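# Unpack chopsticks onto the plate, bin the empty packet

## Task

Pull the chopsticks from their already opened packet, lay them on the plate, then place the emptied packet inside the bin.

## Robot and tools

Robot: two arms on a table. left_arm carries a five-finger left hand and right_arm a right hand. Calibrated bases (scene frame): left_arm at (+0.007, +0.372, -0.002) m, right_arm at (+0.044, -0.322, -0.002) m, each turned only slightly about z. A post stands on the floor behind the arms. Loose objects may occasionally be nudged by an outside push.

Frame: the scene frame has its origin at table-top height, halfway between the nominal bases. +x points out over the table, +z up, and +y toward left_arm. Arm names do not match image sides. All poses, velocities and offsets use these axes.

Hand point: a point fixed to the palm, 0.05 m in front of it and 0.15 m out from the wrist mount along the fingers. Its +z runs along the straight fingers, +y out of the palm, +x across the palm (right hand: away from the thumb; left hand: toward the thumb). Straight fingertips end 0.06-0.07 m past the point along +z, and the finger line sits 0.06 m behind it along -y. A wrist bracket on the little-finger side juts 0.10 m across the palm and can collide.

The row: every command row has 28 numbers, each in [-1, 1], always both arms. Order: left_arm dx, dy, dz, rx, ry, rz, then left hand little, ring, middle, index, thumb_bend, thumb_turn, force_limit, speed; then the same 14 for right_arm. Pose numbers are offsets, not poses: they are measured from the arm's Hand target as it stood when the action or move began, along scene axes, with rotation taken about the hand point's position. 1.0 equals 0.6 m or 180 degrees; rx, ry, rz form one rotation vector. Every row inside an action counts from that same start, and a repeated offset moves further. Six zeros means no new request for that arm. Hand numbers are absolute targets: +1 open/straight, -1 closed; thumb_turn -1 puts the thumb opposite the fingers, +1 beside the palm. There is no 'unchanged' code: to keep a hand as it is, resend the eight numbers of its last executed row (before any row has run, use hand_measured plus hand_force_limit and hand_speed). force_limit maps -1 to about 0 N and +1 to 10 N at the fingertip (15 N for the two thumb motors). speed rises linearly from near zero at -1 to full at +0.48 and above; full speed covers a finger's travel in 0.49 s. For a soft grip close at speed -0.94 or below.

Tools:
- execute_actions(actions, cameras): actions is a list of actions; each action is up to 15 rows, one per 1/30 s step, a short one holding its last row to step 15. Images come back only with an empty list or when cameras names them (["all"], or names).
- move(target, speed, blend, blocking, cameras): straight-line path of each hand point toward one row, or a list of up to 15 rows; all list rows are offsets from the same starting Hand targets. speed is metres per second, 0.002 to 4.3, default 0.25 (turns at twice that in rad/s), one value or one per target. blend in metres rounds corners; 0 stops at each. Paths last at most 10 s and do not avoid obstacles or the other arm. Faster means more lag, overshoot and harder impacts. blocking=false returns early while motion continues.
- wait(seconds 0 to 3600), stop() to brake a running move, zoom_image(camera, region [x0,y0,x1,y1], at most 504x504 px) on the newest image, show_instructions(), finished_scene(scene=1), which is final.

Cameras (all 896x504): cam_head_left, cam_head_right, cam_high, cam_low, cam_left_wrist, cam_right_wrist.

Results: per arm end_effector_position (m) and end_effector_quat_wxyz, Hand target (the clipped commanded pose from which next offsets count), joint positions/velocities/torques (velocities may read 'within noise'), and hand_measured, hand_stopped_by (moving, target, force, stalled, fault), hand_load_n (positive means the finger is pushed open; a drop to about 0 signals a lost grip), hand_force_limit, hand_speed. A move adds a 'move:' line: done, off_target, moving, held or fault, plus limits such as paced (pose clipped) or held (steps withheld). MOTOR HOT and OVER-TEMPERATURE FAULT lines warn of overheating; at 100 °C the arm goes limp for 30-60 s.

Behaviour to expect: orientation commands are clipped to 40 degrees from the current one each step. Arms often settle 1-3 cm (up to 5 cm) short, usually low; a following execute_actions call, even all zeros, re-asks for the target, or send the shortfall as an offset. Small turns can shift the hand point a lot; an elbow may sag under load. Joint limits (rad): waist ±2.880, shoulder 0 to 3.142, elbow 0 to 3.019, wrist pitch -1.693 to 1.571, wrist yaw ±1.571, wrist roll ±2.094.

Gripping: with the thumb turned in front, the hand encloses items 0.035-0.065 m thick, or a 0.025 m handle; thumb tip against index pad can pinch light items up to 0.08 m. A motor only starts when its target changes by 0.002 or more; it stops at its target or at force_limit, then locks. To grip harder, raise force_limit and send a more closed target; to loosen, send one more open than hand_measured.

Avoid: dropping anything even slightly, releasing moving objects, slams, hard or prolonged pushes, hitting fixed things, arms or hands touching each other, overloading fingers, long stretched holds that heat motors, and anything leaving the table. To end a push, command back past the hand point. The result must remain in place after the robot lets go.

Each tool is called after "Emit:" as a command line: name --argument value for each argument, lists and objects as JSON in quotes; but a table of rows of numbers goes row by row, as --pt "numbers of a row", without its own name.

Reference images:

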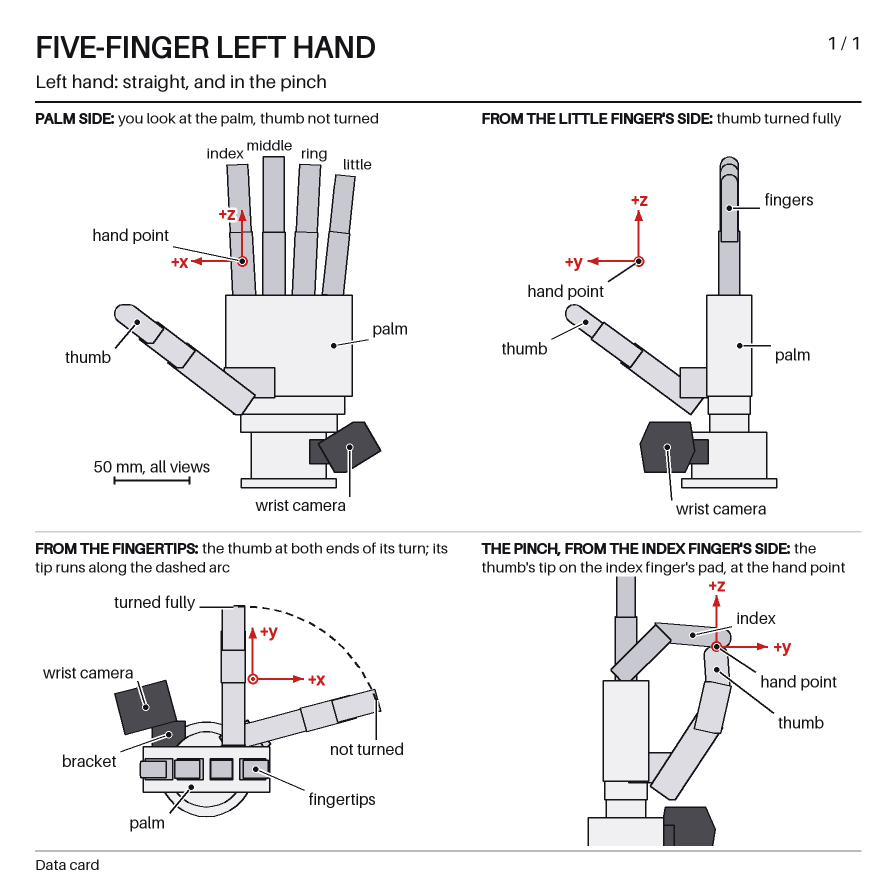

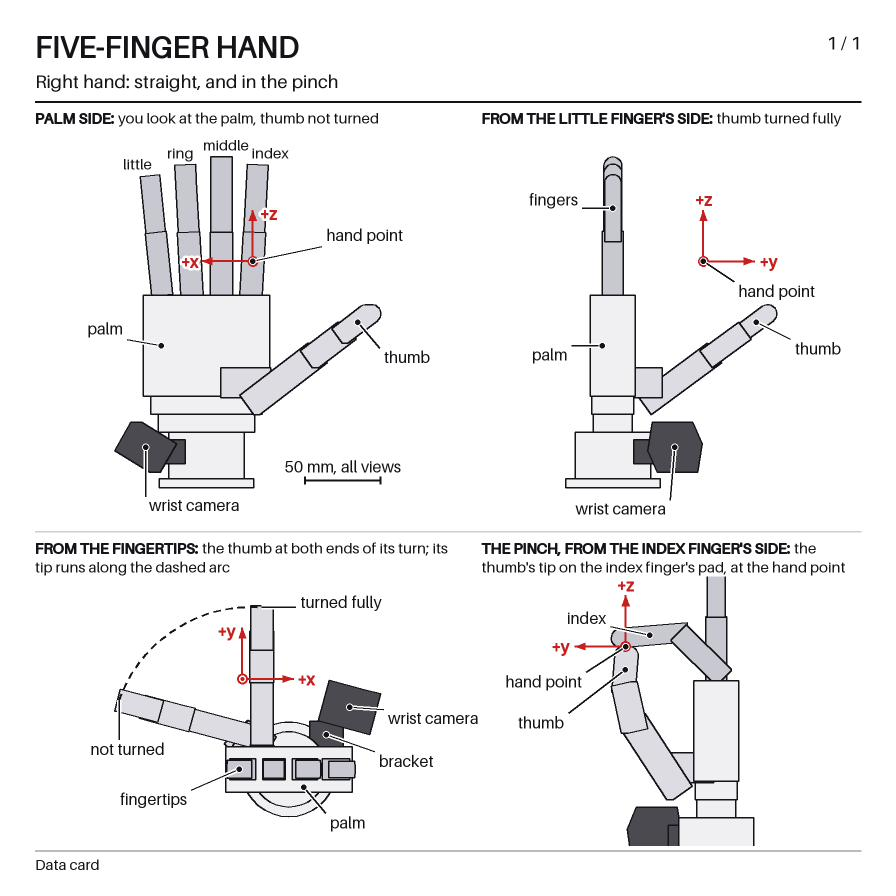

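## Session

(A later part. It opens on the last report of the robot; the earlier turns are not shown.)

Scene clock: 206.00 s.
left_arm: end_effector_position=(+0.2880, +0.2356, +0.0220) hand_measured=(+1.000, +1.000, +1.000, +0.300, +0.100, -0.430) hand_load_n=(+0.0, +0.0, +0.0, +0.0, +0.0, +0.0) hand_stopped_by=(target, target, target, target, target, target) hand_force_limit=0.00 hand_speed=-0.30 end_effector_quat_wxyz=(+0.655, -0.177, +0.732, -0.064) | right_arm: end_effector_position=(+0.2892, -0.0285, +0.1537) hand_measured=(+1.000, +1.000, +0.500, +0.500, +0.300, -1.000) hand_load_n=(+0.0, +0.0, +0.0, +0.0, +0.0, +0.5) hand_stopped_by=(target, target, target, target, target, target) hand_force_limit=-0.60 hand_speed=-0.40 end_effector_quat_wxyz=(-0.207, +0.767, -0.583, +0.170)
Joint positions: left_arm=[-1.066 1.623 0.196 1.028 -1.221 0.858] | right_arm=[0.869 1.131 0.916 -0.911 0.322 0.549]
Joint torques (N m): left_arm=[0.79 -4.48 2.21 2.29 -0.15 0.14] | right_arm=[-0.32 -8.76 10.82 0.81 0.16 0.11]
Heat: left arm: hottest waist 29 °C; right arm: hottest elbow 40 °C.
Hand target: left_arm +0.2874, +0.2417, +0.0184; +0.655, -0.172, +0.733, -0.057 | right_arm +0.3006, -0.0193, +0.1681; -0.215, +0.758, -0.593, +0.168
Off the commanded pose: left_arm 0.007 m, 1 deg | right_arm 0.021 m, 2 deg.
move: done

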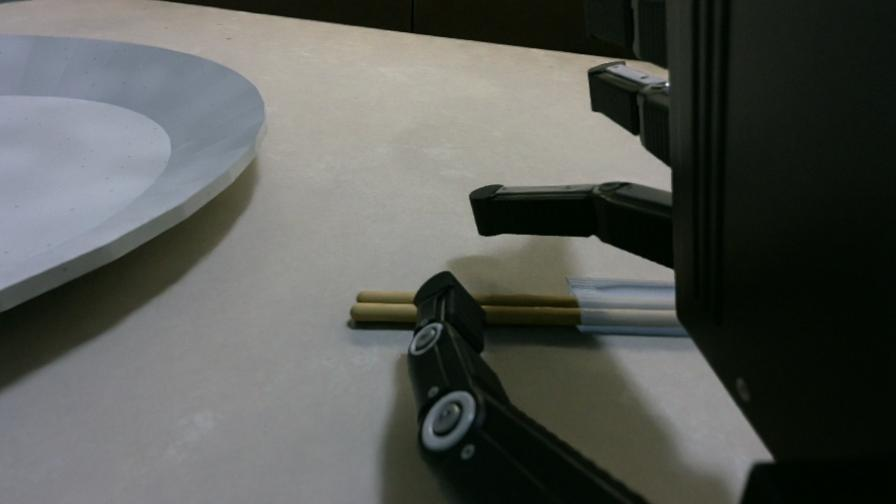

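Emit:
move --pt "-0.01 0.0 -0.01 0 0 0 1 1 1 0.3 0.1 -0.43 0.0 -0.3 0 0 0 0 0 0 1 1 0.5 0.5 0.3 -1 -0.6 -0.4" --speed 0.05 --cameras '["cam_left_wrist"]'

Emit:
zoom_image --camera "cam_left_wrist" --region '[280, 160, 680, 440]'

Scene clock: 207.50 s.
left_arm: end_effector_position=(+0.2842, +0.2405, +0.0163) hand_measured=(+1.000, +1.000, +1.000, +0.300, +0.100, -0.430) hand_load_n=(+0.0, +0.0, +0.0, +0.0, +0.0, +0.0) hand_stopped_by=(target, target, target, target, target, target) hand_force_limit=0.00 hand_speed=-0.30 end_effector_quat_wxyz=(+0.655, -0.173, +0.733, -0.054) | right_arm: end_effector_position=(+0.2892, -0.0285, +0.1537) hand_measured=(+1.000, +1.000, +0.500, +0.500, +0.300, -1.000) hand_load_n=(-0.5, +0.0, +0.0, +0.0, +0.0, +0.0) hand_stopped_by=(target, target, target, target, target, target) hand_force_limit=-0.60 hand_speed=-0.40 end_effector_quat_wxyz=(-0.207, +0.767, -0.583, +0.170)
Joint positions: left_arm=[-1.073 1.652 0.191 1.035 -1.237 0.853] | right_arm=[0.869 1.131 0.916 -0.911 0.322 0.549]
Joint torques (N m): left_arm=[-0.21 -4.54 2 2.24 -0.37 -0.07] | right_arm=[-0.03 -8.64 10.8 0.81 0.19 0.15]
Heat: left arm: hottest waist 29 °C; right arm: hottest elbow 41 °C.
Hand target: left_arm +0.2814, +0.2416, +0.0124; +0.655, -0.172, +0.733, -0.057 | right_arm +0.3006, -0.0193, +0.1681; -0.215, +0.758, -0.593, +0.168
Off the commanded pose: left_arm 0.005 m, 0 deg | right_arm 0.021 m, 2 deg.
move: done

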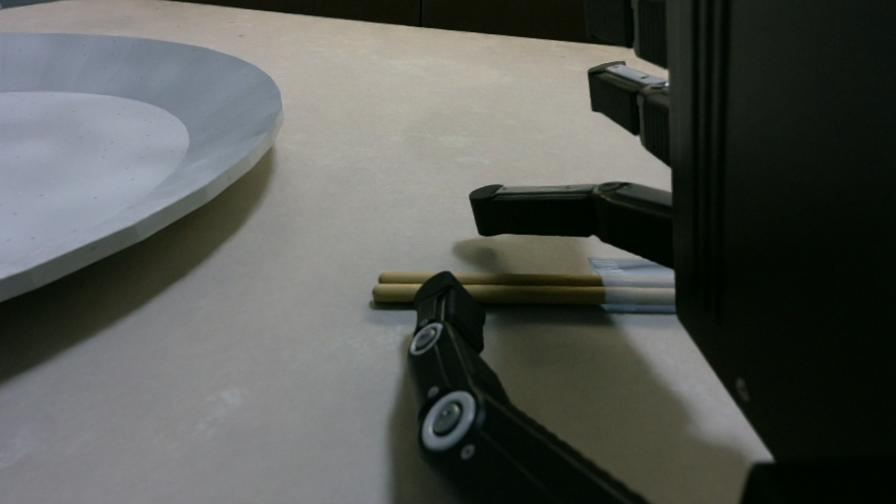

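Scaled by 1.260 from the camera's image (finer frame: 1280x720).

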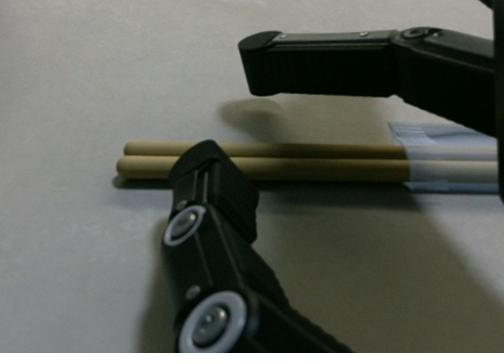

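Emit:
move --pt "-0.005 -0.012 -0.008 0 0 0 1 1 1 0.3 0.1 -0.43 0.0 -0.3 0 0 0 0 0 0 1 1 0.5 0.5 0.3 -1 -0.6 -0.4" --speed 0.05 --cameras '["cam_left_wrist"]'

Emit:
zoom_image --camera "cam_left_wrist" --region '[280, 160, 680, 440]'

Scene clock: 208.43 s.
left_arm: end_effector_position=(+0.2786, +0.2393, +0.0118) hand_measured=(+1.000, +1.000, +1.000, +0.300, +0.100, -0.430) hand_load_n=(+0.0, +0.0, +0.0, +0.0, -1.0, -1.0) hand_stopped_by=(target, target, target, target, target, target) hand_force_limit=0.00 hand_speed=-0.30 end_effector_quat_wxyz=(+0.657, -0.172, +0.732, -0.052) | right_arm: end_effector_position=(+0.2892, -0.0285, +0.1537) hand_measured=(+1.000, +1.000, +0.500, +0.500, +0.300, -1.000) hand_load_n=(+0.0, +0.0, +0.0, +0.0, +0.0, +0.0) hand_stopped_by=(target, target, target, target, target, target) hand_force_limit=-0.60 hand_speed=-0.40 end_effector_quat_wxyz=(-0.207, +0.767, -0.583, +0.170)
Joint positions: left_arm=[-1.099 1.678 0.191 1.036 -1.263 0.828] | right_arm=[0.869 1.131 0.916 -0.911 0.322 0.549]
Joint torques (N m): left_arm=[-0.26 -4.54 2.97 1.5 -0.32 -0.14] | right_arm=[0.26 -8 10.69 0.54 0.13 0.19]
Heat: left arm: hottest waist 29 °C; right arm: hottest elbow 41 °C.
Hand target: left_arm +0.2784, +0.2345, +0.0075; +0.655, -0.173, +0.733, -0.057 | right_arm +0.3006, -0.0193, +0.1681; -0.215, +0.758, -0.593, +0.168
Off the commanded pose: left_arm 0.007 m, 1 deg | right_arm 0.021 m, 2 deg.
move: done

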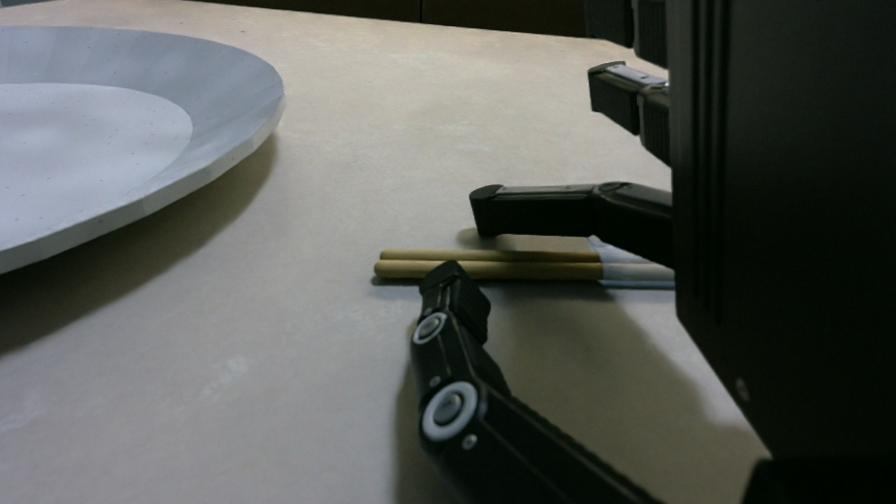

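Scaled by 1.260 from the camera's image (finer frame: 1280x720).

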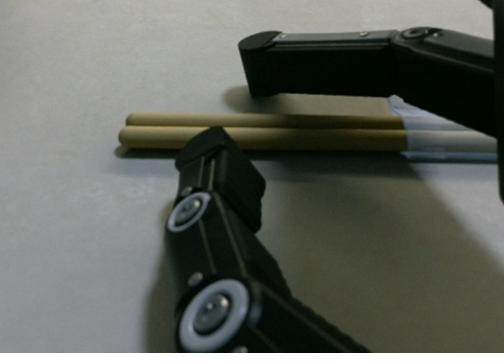

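Emit:
move --pt "0 0.0 0 0 0 0 1 1 1 0.12 0.1 -0.43 -0.5 -0.8 0 0 0 0 0 0 1 1 0.5 0.5 0.3 -1 -0.6 -0.4" --speed 0.05 --cameras '["cam_left_wrist"]'

Emit:
zoom_image --camera "cam_left_wrist" --region '[280, 160, 680, 440]'

Scene clock: 209.73 s.
left_arm: end_effector_position=(+0.2786, +0.2393, +0.0118) hand_measured=(+1.000, +1.000, +1.000, +0.120, +0.100, -0.430) hand_load_n=(+0.0, +0.0, +0.0, +0.0, -1.0, -1.0) hand_stopped_by=(target, target, target, target, target, target) hand_force_limit=-0.50 hand_speed=-0.80 end_effector_quat_wxyz=(+0.657, -0.172, +0.732, -0.053) | right_arm: end_effector_position=(+0.2892, -0.0285, +0.1537) hand_measured=(+1.000, +1.000, +0.500, +0.500, +0.300, -1.000) hand_load_n=(+0.0, +0.0, +0.0, +0.0, +0.0, +0.0) hand_stopped_by=(target, target, target, target, target, target) hand_force_limit=-0.60 hand_speed=-0.40 end_effector_quat_wxyz=(-0.207, +0.767, -0.583, +0.170)
Joint positions: left_arm=[-1.099 1.678 0.191 1.036 -1.263 0.828] | right_arm=[0.869 1.131 0.916 -0.911 0.322 0.549]
Joint torques (N m): left_arm=[-0.26 -4.54 2.96 1.48 -0.29 -0.12] | right_arm=[0.15 -8.76 10.78 0.84 0.14 0.13]
Heat: left arm: hottest waist 29 °C; right arm: hottest elbow 41 °C.
Hand target: left_arm +0.2784, +0.2344, +0.0075; +0.655, -0.172, +0.733, -0.057 | right_arm +0.3006, -0.0193, +0.1681; -0.215, +0.758, -0.593, +0.168
Off the commanded pose: left_arm 0.006 m, 1 deg | right_arm 0.021 m, 2 deg.
move: done

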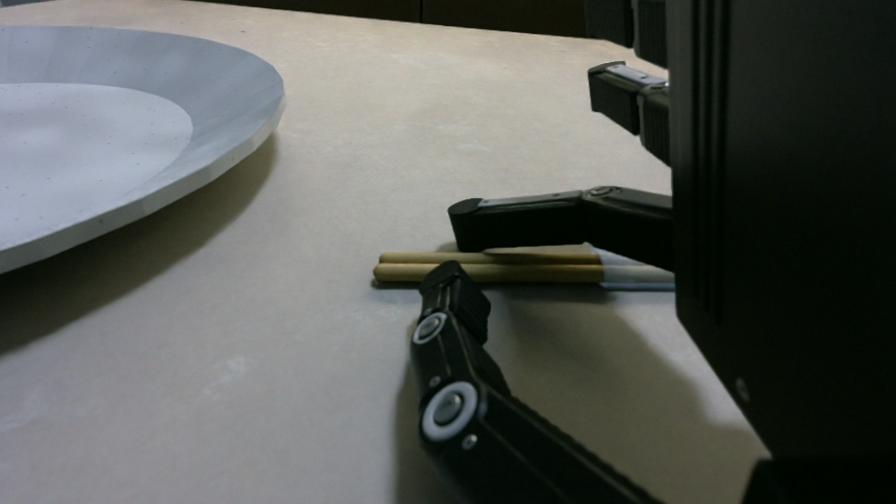

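Scaled by 1.260 from the camera's image (finer frame: 1280x720).

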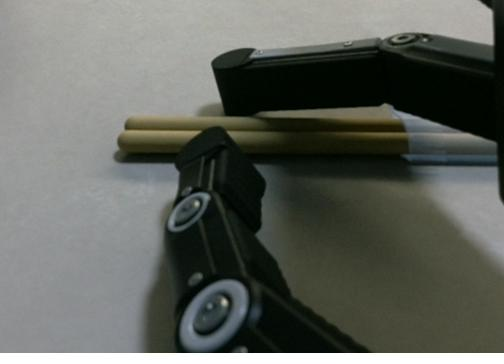

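Emit:
move --pt "0 0.0 0 0 0 0 1 1 1 0.03 0.1 -0.43 -0.5 -0.8 0 0 0 0 0 0 1 1 0.5 0.5 0.3 -1 -0.6 -0.4" --speed 0.05 --cameras '["cam_left_wrist"]'

Emit:
zoom_image --camera "cam_left_wrist" --region '[350, 180, 620, 340]'

Scene clock: 210.47 s.
left_arm: end_effector_position=(+0.2786, +0.2394, +0.0119) hand_measured=(+1.000, +1.000, +1.000, +0.030, +0.100, -0.430) hand_load_n=(+0.0, +0.0, +0.0, +0.0, -1.0, -1.0) hand_stopped_by=(target, target, target, target, target, target) hand_force_limit=-0.50 hand_speed=-0.80 end_effector_quat_wxyz=(+0.657, -0.172, +0.732, -0.052) | right_arm: end_effector_position=(+0.2892, -0.0285, +0.1537) hand_measured=(+1.000, +1.000, +0.500, +0.500, +0.300, -1.000) hand_load_n=(+0.0, +0.0, +0.0, +0.5, +0.0, +0.0) hand_stopped_by=(target, target, target, target, target, target) hand_force_limit=-0.60 hand_speed=-0.40 end_effector_quat_wxyz=(-0.207, +0.767, -0.583, +0.170)
Joint positions: left_arm=[-1.099 1.678 0.191 1.036 -1.263 0.828] | right_arm=[0.869 1.131 0.916 -0.911 0.322 0.549]
Joint torques (N m): left_arm=[-0.21 -4.54 2.93 1.47 -0.3 -0.12] | right_arm=[0.15 -8.7 11.06 0.66 0.16 0.11]
Heat: left arm: hottest waist 29 °C; right arm: hottest elbow 41 °C.
Hand target: left_arm +0.2784, +0.2345, +0.0076; +0.655, -0.172, +0.733, -0.057 | right_arm +0.3006, -0.0193, +0.1681; -0.215, +0.758, -0.593, +0.168
Off the commanded pose: left_arm 0.007 m, 1 deg | right_arm 0.021 m, 2 deg.
move: done

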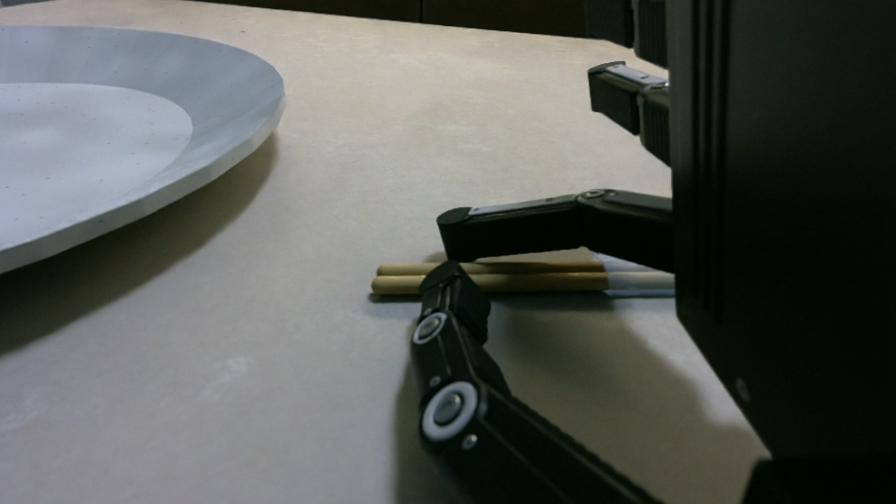

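Scaled by 1.867 from the camera's image (finer frame: 1280x720).

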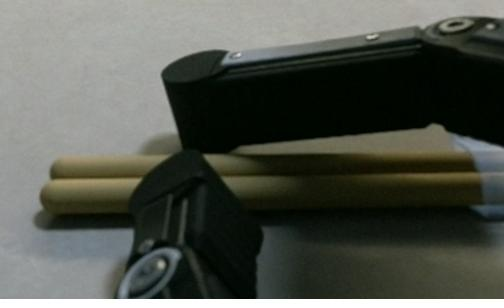

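Emit:
move --pt "0 0.0 0 0 0 0 1 1 1 -0.1 0.1 -0.43 -0.6 -0.88 0 0 0 0 0 0 1 1 0.5 0.5 0.3 -1 -0.6 -0.4" --speed 0.05 --cameras '["cam_left_wrist"]'

Emit:
zoom_image --camera "cam_left_wrist" --region '[350, 180, 620, 340]'

Scene clock: 211.20 s.
left_arm: end_effector_position=(+0.2786, +0.2392, +0.0118) hand_measured=(+1.000, +1.000, +1.000, -0.080, +0.100, -0.430) hand_load_n=(+0.0, +0.0, +0.0, +2.0, +0.0, -1.0) hand_stopped_by=(target, target, target, force, target, target) hand_force_limit=-0.60 hand_speed=-0.88 end_effector_quat_wxyz=(+0.657, -0.172, +0.732, -0.053) | right_arm: end_effector_position=(+0.2892, -0.0285, +0.1537) hand_measured=(+1.000, +1.000, +0.500, +0.500, +0.300, -1.000) hand_load_n=(+0.0, +0.0, +0.0, +0.0, +0.0, +0.0) hand_stopped_by=(target, target, target, target, target, target) hand_force_limit=-0.60 hand_speed=-0.40 end_effector_quat_wxyz=(-0.207, +0.767, -0.583, +0.170)
Joint positions: left_arm=[-1.099 1.678 0.191 1.036 -1.263 0.827] | right_arm=[0.869 1.131 0.916 -0.911 0.322 0.549]
Joint torques (N m): left_arm=[-0.26 -4.6 2.95 1.48 -0.3 -0.12] | right_arm=[0.38 -8.18 10.81 0.83 0.18 0.13]
Heat: left arm: hottest waist 29 °C; right arm: hottest elbow 41 °C.
Hand target: left_arm +0.2784, +0.2344, +0.0075; +0.655, -0.172, +0.733, -0.057 | right_arm +0.3006, -0.0193, +0.1681; -0.215, +0.758, -0.593, +0.168
Off the commanded pose: left_arm 0.006 m, 1 deg | right_arm 0.021 m, 2 deg.
move: done

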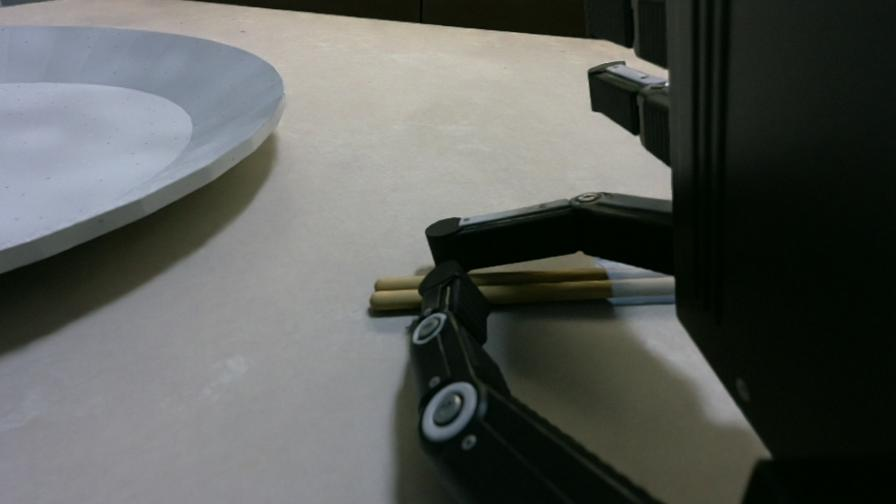

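Scaled by 1.867 from the camera's image (finer frame: 1280x720).

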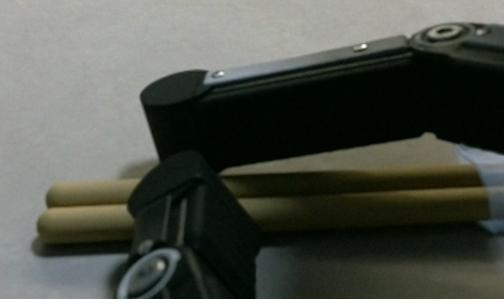

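Emit:
move --pt "0 0.0 0 0 0 0 1 1 1 -0.2 0.1 -0.43 -0.1 -0.9 0 0 0 0 0 0 1 1 0.5 0.5 0.3 -1 -0.6 -0.4" --speed 0.05 --cameras '["cam_left_wrist"]'

Emit:
zoom_image --camera "cam_left_wrist" --region '[350, 180, 620, 340]'

Scene clock: 212.10 s.
left_arm: end_effector_position=(+0.2787, +0.2391, +0.0121) hand_measured=(+1.000, +1.000, +1.000, -0.096, +0.100, -0.430) hand_load_n=(+0.0, +0.5, +0.0, +4.5, +0.0, -1.0) hand_stopped_by=(target, target, target, force, target, target) hand_force_limit=-0.10 hand_speed=-0.90 end_effector_quat_wxyz=(+0.657, -0.173, +0.732, -0.053) | right_arm: end_effector_position=(+0.2892, -0.0285, +0.1537) hand_measured=(+1.000, +1.000, +0.500, +0.500, +0.300, -1.000) hand_load_n=(+0.0, +0.0, +0.0, +0.0, +0.0, +0.0) hand_stopped_by=(target, target, target, target, target, target) hand_force_limit=-0.60 hand_speed=-0.40 end_effector_quat_wxyz=(-0.207, +0.767, -0.583, +0.170)
Joint positions: left_arm=[-1.099 1.678 0.192 1.036 -1.265 0.827] | right_arm=[0.869 1.131 0.916 -0.911 0.322 0.549]
Joint torques (N m): left_arm=[-0.15 -4.54 2.89 1.46 -0.21 -0.12] | right_arm=[-0.5 -8.12 10.93 0.54 0.16 0.2]
Heat: left arm: hottest waist 29 °C; right arm: hottest elbow 41 °C.
Hand target: left_arm +0.2784, +0.2344, +0.0075; +0.655, -0.172, +0.733, -0.057 | right_arm +0.3006, -0.0193, +0.1681; -0.215, +0.758, -0.593, +0.168
Off the commanded pose: left_arm 0.007 m, 1 deg | right_arm 0.021 m, 2 deg.
move: done

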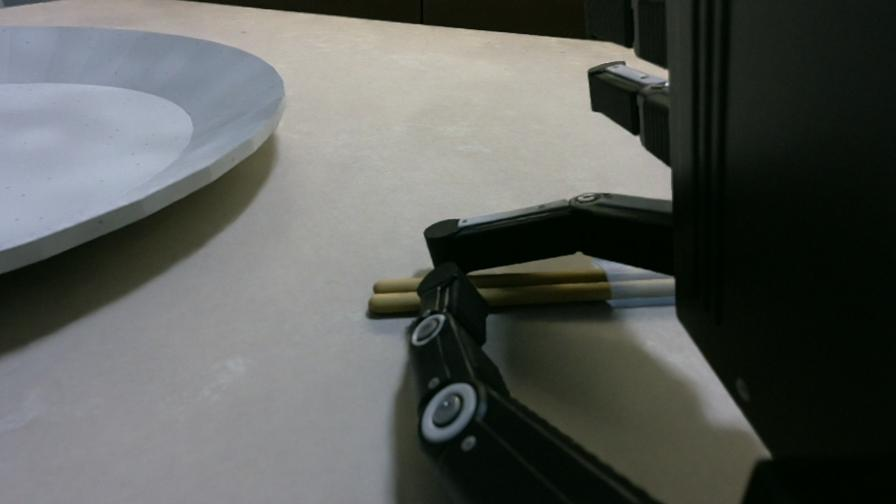

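Scaled by 1.867 from the camera's image (finer frame: 1280x720).

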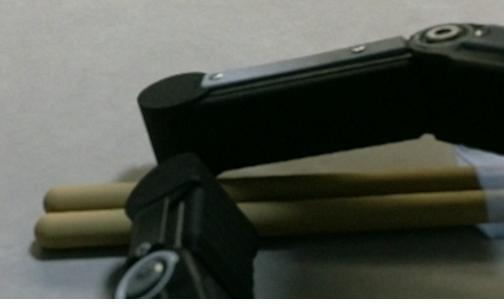

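Emit:
move --pt "-0.006 0.045 0.005 0 0 0 1 1 1 -0.2 0.1 -0.43 -0.1 -0.9 0 0 0 0 0 0 1 1 0.5 0.5 0.3 -1 -0.6 -0.4" --speed 0.03 --cameras '["cam_left_wrist", "cam_high"]'

Emit:
zoom_image --camera "cam_left_wrist" --region '[350, 180, 700, 360]'

Emit:
zoom_image --camera "cam_high" --region '[330, 120, 450, 290]'

Scene clock: 214.00 s.
left_arm: end_effector_position=(+0.2760, +0.2537, +0.0126) hand_measured=(+1.000, +1.000, +1.000, -0.096, +0.100, -0.430) hand_load_n=(+0.0, +0.0, +0.0, +2.5, +0.0, +0.0) hand_stopped_by=(target, target, target, force, target, target) hand_force_limit=-0.10 hand_speed=-0.90 end_effector_quat_wxyz=(+0.656, -0.175, +0.732, -0.064) | right_arm: end_effector_position=(+0.2892, -0.0285, +0.1537) hand_measured=(+1.000, +1.000, +0.500, +0.500, +0.300, -1.000) hand_load_n=(+0.0, +0.0, +0.0, +0.0, +0.0, +0.0) hand_stopped_by=(target, target, target, target, target, target) hand_force_limit=-0.60 hand_speed=-0.40 end_effector_quat_wxyz=(-0.207, +0.767, -0.583, +0.170)
Joint positions: left_arm=[-1.079 1.678 0.141 1.128 -1.232 0.851] | right_arm=[0.869 1.131 0.916 -0.911 0.322 0.549]
Joint torques (N m): left_arm=[1.03 -4.89 1.13 2 -0.14 0.1] | right_arm=[-0.38 -8 10.81 0.65 0.17 0.16]
Heat: left arm: hottest waist 29 °C; right arm: hottest elbow 41 °C.
Hand target: left_arm +0.2748, +0.2614, +0.0106; +0.655, -0.173, +0.733, -0.057 | right_arm +0.3006, -0.0193, +0.1681; -0.215, +0.758, -0.593, +0.168
Off the commanded pose: left_arm 0.008 m, 1 deg | right_arm 0.021 m, 2 deg.
move: done
Images, in order (width x height): cam_high 896x504, cam_left_wrist 896x504.

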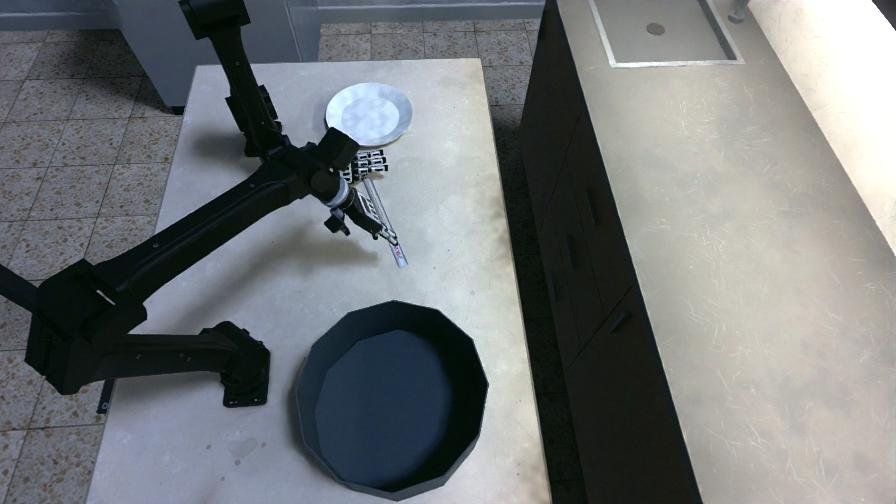

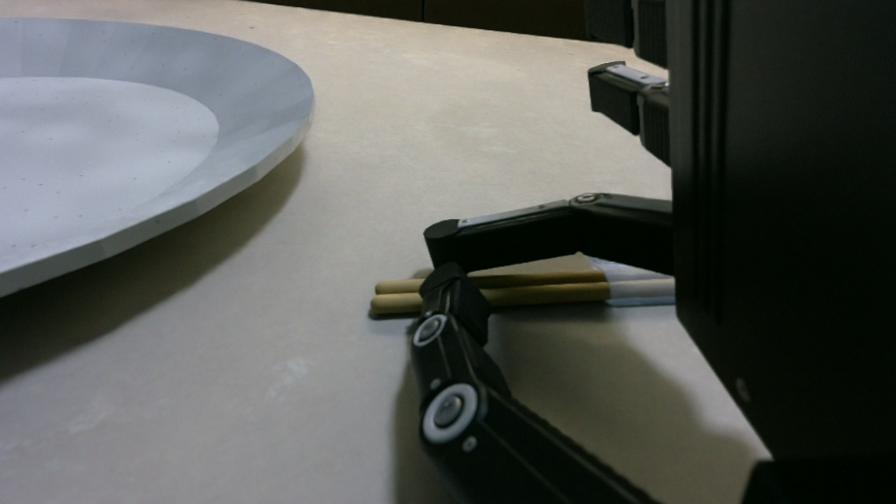

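Scaled by 1.440 from the camera's image (finer frame: 1280x720).

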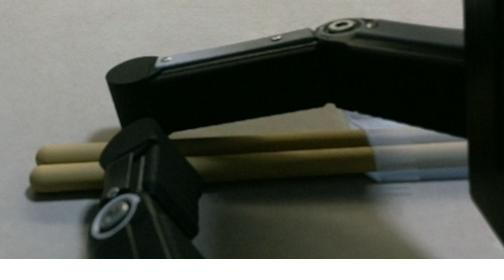

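Scaled by 2.965 from the camera's image (finer frame: 1280x720).

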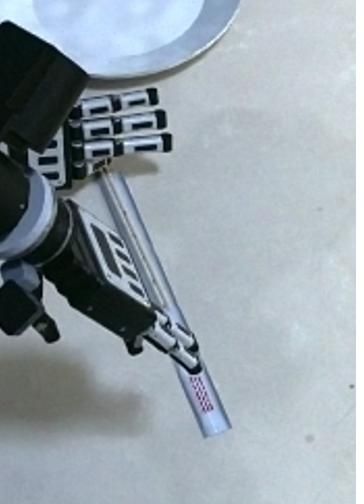

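Emit:
move --pt "0 0 0 0 0 0 1 1 1 -0.25 0.1 -0.43 0.3 -0.9 0 0 0 0 0 0 1 1 0.5 0.5 0.3 -1 -0.6 -0.4" --speed 0.03 --cameras '["cam_left_wrist"]'

Emit:
zoom_image --camera "cam_left_wrist" --region '[350, 180, 700, 360]'

Scene clock: 215.50 s.
left_arm: end_effector_position=(+0.2765, +0.2535, +0.0138) hand_measured=(+1.000, +1.000, +1.000, -0.132, +0.100, -0.430) hand_load_n=(+0.0, +0.0, +0.0, +5.0, +0.0, +0.0) hand_stopped_by=(target, target, target, force, target, target) hand_force_limit=0.30 hand_speed=-0.90 end_effector_quat_wxyz=(+0.657, -0.174, +0.731, -0.064) | right_arm: end_effector_position=(+0.2892, -0.0285, +0.1537) hand_measured=(+1.000, +1.000, +0.500, +0.500, +0.300, -1.000) hand_load_n=(+0.0, +0.0, +0.0, +0.0, +0.0, +0.0) hand_stopped_by=(target, target, target, target, target, target) hand_force_limit=-0.60 hand_speed=-0.40 end_effector_quat_wxyz=(-0.207, +0.767, -0.583, +0.170)
Joint positions: left_arm=[-1.078 1.678 0.141 1.138 -1.232 0.861] | right_arm=[0.869 1.131 0.916 -0.911 0.322 0.549]
Joint torques (N m): left_arm=[0.91 -4.84 1.11 1.74 -0.12 0.02] | right_arm=[-0.5 -8.06 10.84 0.76 0.18 0.2]
Heat: left arm: hottest waist 29 °C; right arm: hottest elbow 41 °C.
Hand target: left_arm +0.2748, +0.2613, +0.0105; +0.655, -0.172, +0.733, -0.057 | right_arm +0.3006, -0.0193, +0.1681; -0.215, +0.758, -0.593, +0.168
Off the commanded pose: left_arm 0.009 m, 1 deg | right_arm 0.021 m, 2 deg.
move: done

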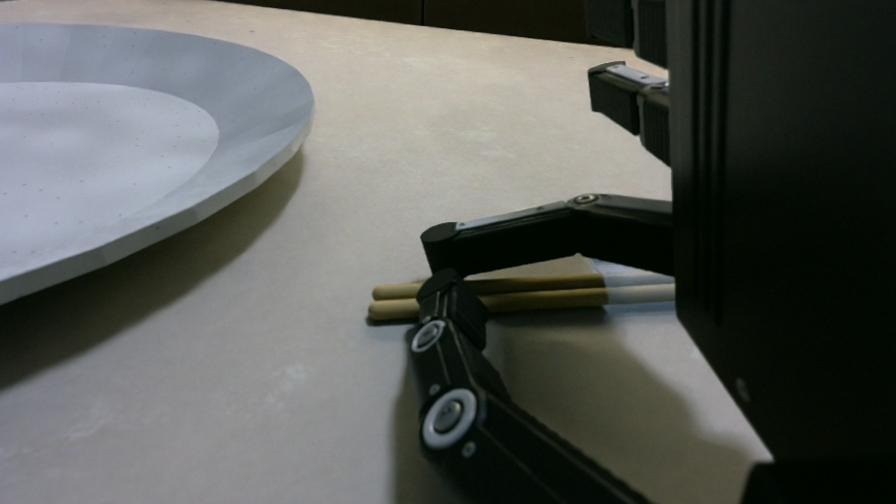

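Scaled by 1.440 from the camera's image (finer frame: 1280x720).

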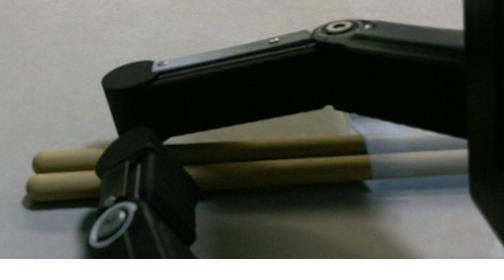

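Emit:
move --pt "0 0 0.04 0 0 0 1 1 1 -0.25 0.1 -0.43 0.3 -0.9 0 0 0 0 0 0 1 1 0.5 0.5 0.3 -1 -0.6 -0.4" --speed 0.03 --cameras '["cam_left_wrist"]'

Emit:
zoom_image --camera "cam_left_wrist" --region '[350, 180, 700, 360]'

Scene clock: 217.43 s.
left_arm: end_effector_position=(+0.2752, +0.2572, +0.0348) hand_measured=(+1.000, +1.000, +1.000, -0.132, +0.100, -0.430) hand_load_n=(+0.0, +0.0, +0.0, +0.0, +0.0, +0.0) hand_stopped_by=(target, target, target, force, target, target) hand_force_limit=0.30 hand_speed=-0.90 end_effector_quat_wxyz=(+0.657, -0.171, +0.732, -0.060) | right_arm: end_effector_position=(+0.2892, -0.0285, +0.1537) hand_measured=(+1.000, +1.000, +0.500, +0.500, +0.300, -1.000) hand_load_n=(+0.0, +0.0, +0.0, +0.0, +0.0, +0.0) hand_stopped_by=(target, target, target, target, target, target) hand_force_limit=-0.60 hand_speed=-0.40 end_effector_quat_wxyz=(-0.207, +0.767, -0.583, +0.170)
Joint positions: left_arm=[-1.077 1.5 0.132 0.967 -1.232 0.87] | right_arm=[0.869 1.131 0.916 -0.911 0.322 0.549]
Joint torques (N m): left_arm=[0.85 -5.54 2.92 0.83 -0.16 -0.04] | right_arm=[-0.32 -8.47 10.91 0.7 0.19 0.22]
Heat: left arm: hottest waist 29 °C; right arm: hottest elbow 41 °C.
Hand target: left_arm +0.2748, +0.2614, +0.0346; +0.655, -0.173, +0.733, -0.057 | right_arm +0.3006, -0.0193, +0.1681; -0.215, +0.758, -0.593, +0.168
Off the commanded pose: left_arm 0.004 m, 0 deg | right_arm 0.021 m, 2 deg.
move: done

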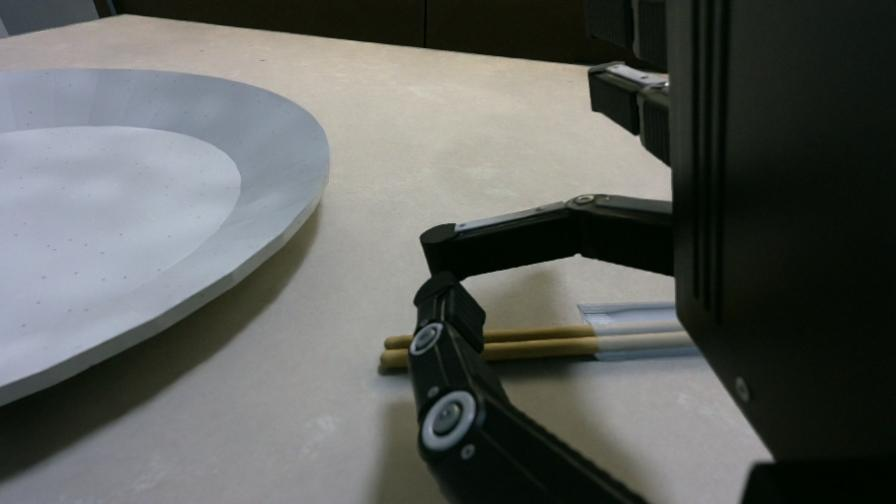

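Scaled by 1.440 from the camera's image (finer frame: 1280x720).

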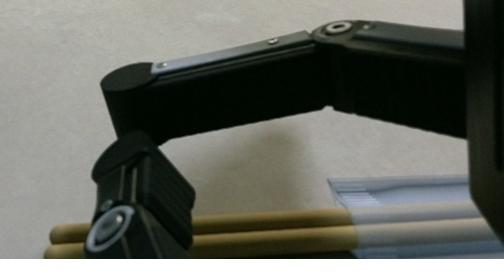

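Emit:
move --pt "-0.01 -0.01 0 0.0556 0 0 1 1 1 0.3 0.1 -0.45 0.0 -0.3 0 0 0 0 0 0 1 1 0.5 0.5 0.3 -1 -0.6 -0.4" --speed 0.08 --cameras '["cam_left_wrist"]'

Emit:
zoom_image --camera "cam_left_wrist" --region '[300, 180, 700, 460]'

Scene clock: 220.50 s.
left_arm: end_effector_position=(+0.2664, +0.2644, +0.0340) hand_measured=(+1.000, +1.000, +1.000, +0.300, +0.100, -0.450) hand_load_n=(+0.0, +0.0, +0.0, +0.0, +0.0, +0.0) hand_stopped_by=(target, target, target, target, target, target) hand_force_limit=0.00 hand_speed=-0.30 end_effector_quat_wxyz=(+0.665, -0.115, +0.738, +0.013) | right_arm: end_effector_position=(+0.2892, -0.0285, +0.1537) hand_measured=(+1.000, +1.000, +0.500, +0.500, +0.300, -1.000) hand_load_n=(+0.0, +0.0, +0.0, +0.0, +0.0, +0.0) hand_stopped_by=(target, target, target, target, target, target) hand_force_limit=-0.60 hand_speed=-0.40 end_effector_quat_wxyz=(-0.207, +0.767, -0.583, +0.170)
Joint positions: left_arm=[-1.121 1.58 0.147 0.967 -1.311 0.983] | right_arm=[0.869 1.131 0.916 -0.911 0.322 0.549]
Joint torques (N m): left_arm=[-0.21 -3.55 3.93 2.19 -0.41 0.13] | right_arm=[-0.38 -8.47 10.99 0.94 0.16 0.17]
Heat: left arm: hottest waist 29 °C; right arm: hottest elbow 41 °C.
Hand target: left_arm +0.2688, +0.2553, +0.0345; +0.668, -0.115, +0.735, +0.007 | right_arm +0.3006, -0.0193, +0.1681; -0.215, +0.758, -0.593, +0.168
Off the commanded pose: left_arm 0.009 m, 1 deg | right_arm 0.021 m, 2 deg.
move: done

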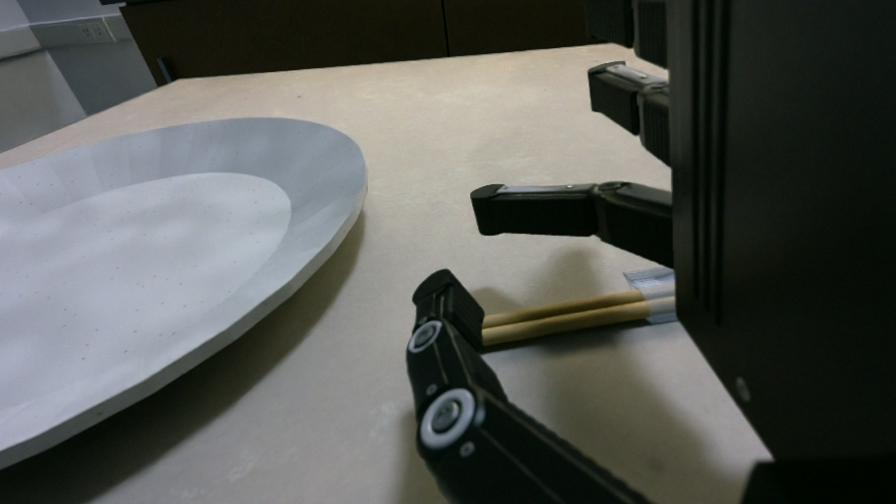

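Scaled by 1.260 from the camera's image (finer frame: 1280x720).

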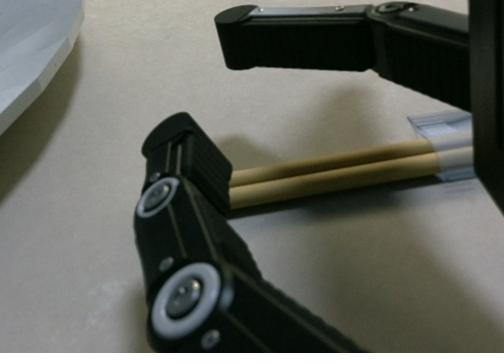

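Emit:
move --pt "0.0 -0.035 -0.025 0 0 0 1 1 1 0.3 0.1 -0.45 0.0 -0.3 0 0 0 0 0 0 1 1 0.5 0.5 0.3 -1 -0.6 -0.4" --speed 0.06 --cameras '["cam_left_wrist"]'

Emit:
zoom_image --camera "cam_left_wrist" --region '[300, 180, 700, 460]'

Scene clock: 221.80 s.
left_arm: end_effector_position=(+0.2675, +0.2422, +0.0222) hand_measured=(+1.000, +1.000, +1.000, +0.300, +0.100, -0.450) hand_load_n=(+0.0, +0.0, +0.0, +0.0, +0.0, +0.0) hand_stopped_by=(target, target, target, target, target, target) hand_force_limit=0.00 hand_speed=-0.30 end_effector_quat_wxyz=(+0.667, -0.112, +0.737, +0.014) | right_arm: end_effector_position=(+0.2892, -0.0285, +0.1537) hand_measured=(+1.000, +1.000, +0.500, +0.500, +0.300, -1.000) hand_load_n=(+0.0, +0.0, +0.0, +0.0, +0.0, +0.0) hand_stopped_by=(target, target, target, target, target, target) hand_force_limit=-0.60 hand_speed=-0.40 end_effector_quat_wxyz=(-0.207, +0.767, -0.583, +0.170)
Joint positions: left_arm=[-1.157 1.678 0.206 0.967 -1.342 0.947] | right_arm=[0.869 1.131 0.916 -0.911 0.322 0.549]
Joint torques (N m): left_arm=[-0.15 -4.72 3.54 1.54 -0.44 -0.1] | right_arm=[-0.67 -7.94 10.84 0.81 0.17 0.14]
Heat: left arm: hottest waist 29 °C; right arm: hottest elbow 41 °C.
Hand target: left_arm +0.2688, +0.2343, +0.0195; +0.668, -0.115, +0.735, +0.007 | right_arm +0.3006, -0.0193, +0.1681; -0.215, +0.758, -0.593, +0.168
Off the commanded pose: left_arm 0.008 m, 1 deg | right_arm 0.021 m, 2 deg.
move: done

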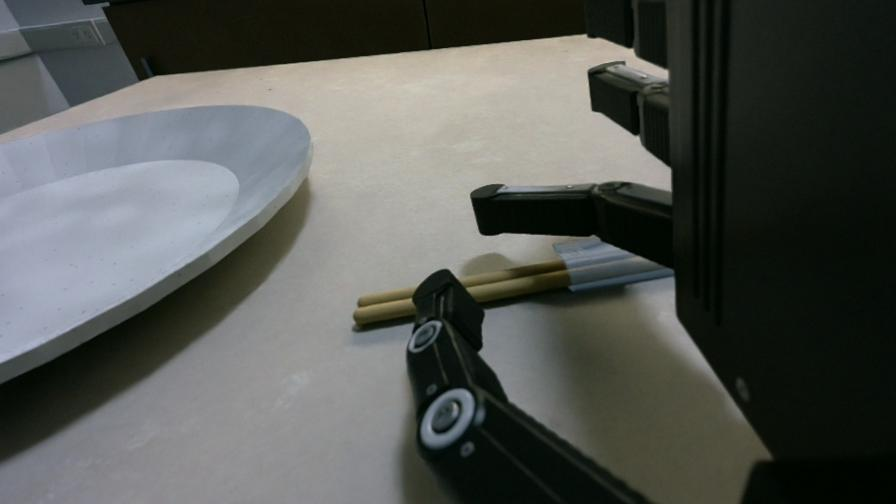

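Scaled by 1.260 from the camera's image (finer frame: 1280x720).

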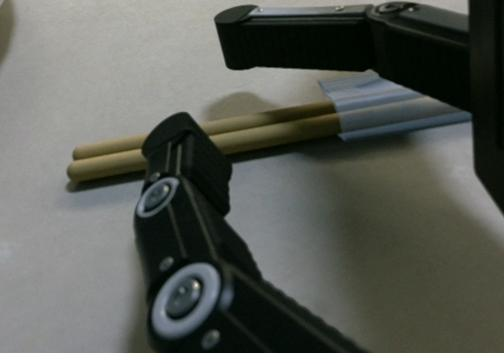

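Emit:
move --pt "0.0 0.0 -0.015 0 0 0 1 1 1 0.3 0.1 -0.45 0.0 -0.3 0 0 0 0 0 0 1 1 0.5 0.5 0.3 -1 -0.6 -0.4" --speed 0.03 --cameras '["cam_left_wrist"]'

Emit:
zoom_image --camera "cam_left_wrist" --region '[300, 180, 700, 460]'

Scene clock: 223.27 s.
left_arm: end_effector_position=(+0.2672, +0.2428, +0.0132) hand_measured=(+1.000, +1.000, +1.000, +0.300, +0.100, -0.450) hand_load_n=(+0.0, +0.0, +0.0, +0.0, +0.0, +0.0) hand_stopped_by=(target, target, target, target, target, target) hand_force_limit=0.00 hand_speed=-0.30 end_effector_quat_wxyz=(+0.666, -0.110, +0.738, +0.018) | right_arm: end_effector_position=(+0.2892, -0.0285, +0.1537) hand_measured=(+1.000, +1.000, +0.500, +0.500, +0.300, -1.000) hand_load_n=(+0.0, +0.0, +0.0, +0.0, +0.0, +0.0) hand_stopped_by=(target, target, target, target, target, target) hand_force_limit=-0.60 hand_speed=-0.40 end_effector_quat_wxyz=(-0.207, +0.767, -0.583, +0.170)
Joint positions: left_arm=[-1.157 1.731 0.211 0.996 -1.344 0.935] | right_arm=[0.869 1.131 0.916 -0.911 0.322 0.549]
Joint torques (N m): left_arm=[-0.15 -5.01 3.04 2.14 -0.38 -0.05] | right_arm=[-0.5 -9 10.71 0.57 0.14 0.16]
Heat: left arm: hottest waist 29 °C; right arm: hottest elbow 41 °C.
Hand target: left_arm +0.2688, +0.2345, +0.0106; +0.668, -0.115, +0.735, +0.007 | right_arm +0.3006, -0.0193, +0.1681; -0.215, +0.758, -0.593, +0.168
Off the commanded pose: left_arm 0.009 m, 1 deg | right_arm 0.021 m, 2 deg.
move: done

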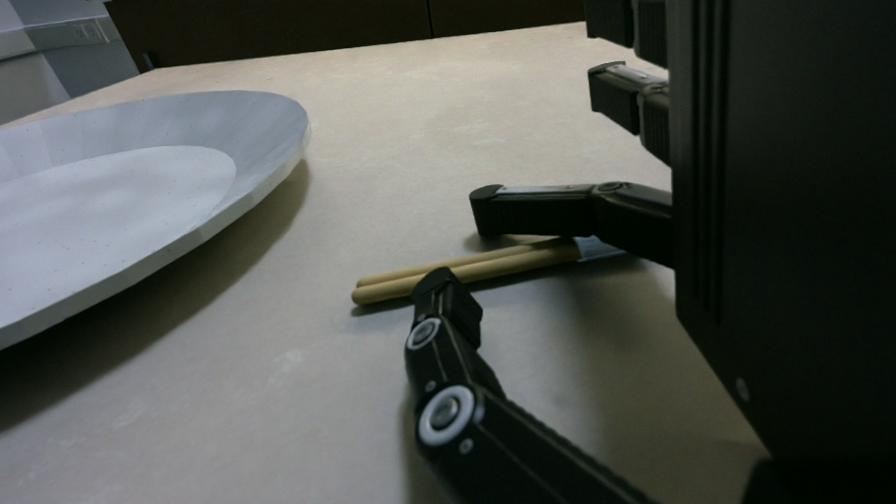

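Scaled by 1.260 from the camera's image (finer frame: 1280x720).

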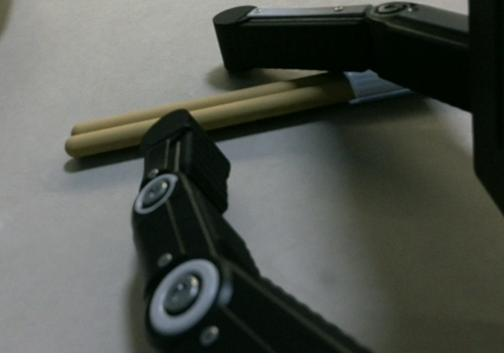

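Emit:
move --pt "0.0 0.0 -0.007 0 0 0 1 1 1 0.3 0.1 -0.45 0.0 -0.3 0 0 0 0 0 0 1 1 0.5 0.5 0.3 -1 -0.6 -0.4" --speed 0.03 --cameras '["cam_left_wrist"]'

Emit:
zoom_image --camera "cam_left_wrist" --region '[300, 180, 700, 460]'

Scene clock: 224.50 s.
left_arm: end_effector_position=(+0.2675, +0.2422, +0.0113) hand_measured=(+1.000, +1.000, +1.000, +0.300, +0.100, -0.450) hand_load_n=(+0.0, +0.0, +0.0, -0.5, +0.0, +0.0) hand_stopped_by=(target, target, target, target, target, target) hand_force_limit=0.00 hand_speed=-0.30 end_effector_quat_wxyz=(+0.668, -0.116, +0.735, +0.015) | right_arm: end_effector_position=(+0.2892, -0.0285, +0.1537) hand_measured=(+1.000, +1.000, +0.500, +0.500, +0.300, -1.000) hand_load_n=(+0.0, +0.0, +0.0, +0.0, +0.0, +0.0) hand_stopped_by=(target, target, target, target, target, target) hand_force_limit=-0.60 hand_speed=-0.40 end_effector_quat_wxyz=(-0.207, +0.767, -0.583, +0.170)
Joint positions: left_arm=[-1.157 1.753 0.214 1.028 -1.351 0.935] | right_arm=[0.869 1.131 0.916 -0.911 0.322 0.549]
Joint torques (N m): left_arm=[-0.21 -4.66 2.78 1.94 -0.08 -0.03] | right_arm=[-0.62 -9.29 10.93 0.68 0.19 0.17]
Heat: left arm: hottest waist 29 °C; right arm: hottest elbow 41 °C.
Hand target: left_arm +0.2687, +0.2345, +0.0064; +0.668, -0.114, +0.735, +0.007 | right_arm +0.3006, -0.0193, +0.1681; -0.215, +0.758, -0.593, +0.168
Off the commanded pose: left_arm 0.009 m, 1 deg | right_arm 0.021 m, 2 deg.
move: done

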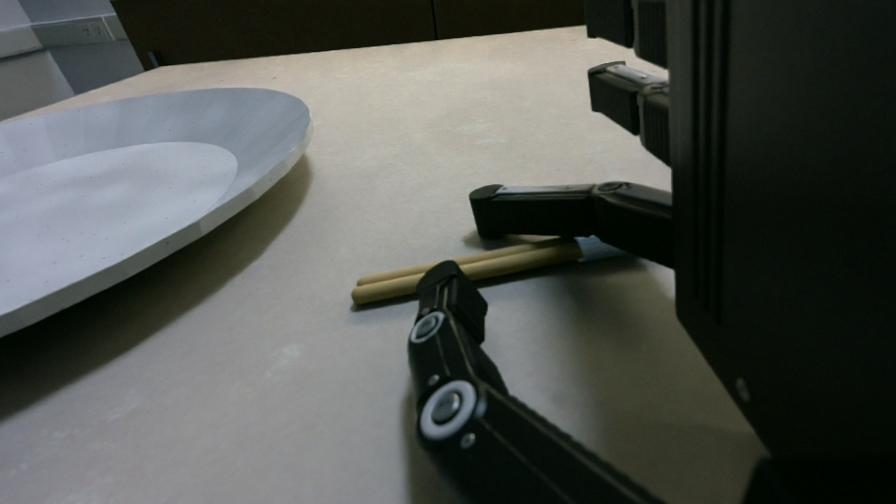

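Scaled by 1.260 from the camera's image (finer frame: 1280x720).

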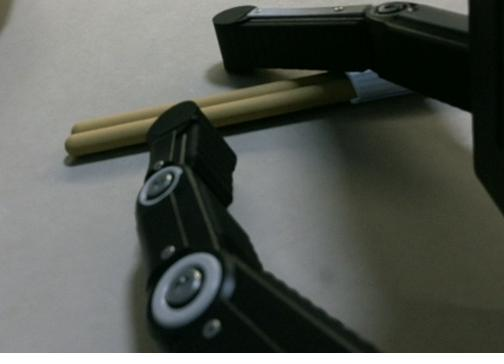

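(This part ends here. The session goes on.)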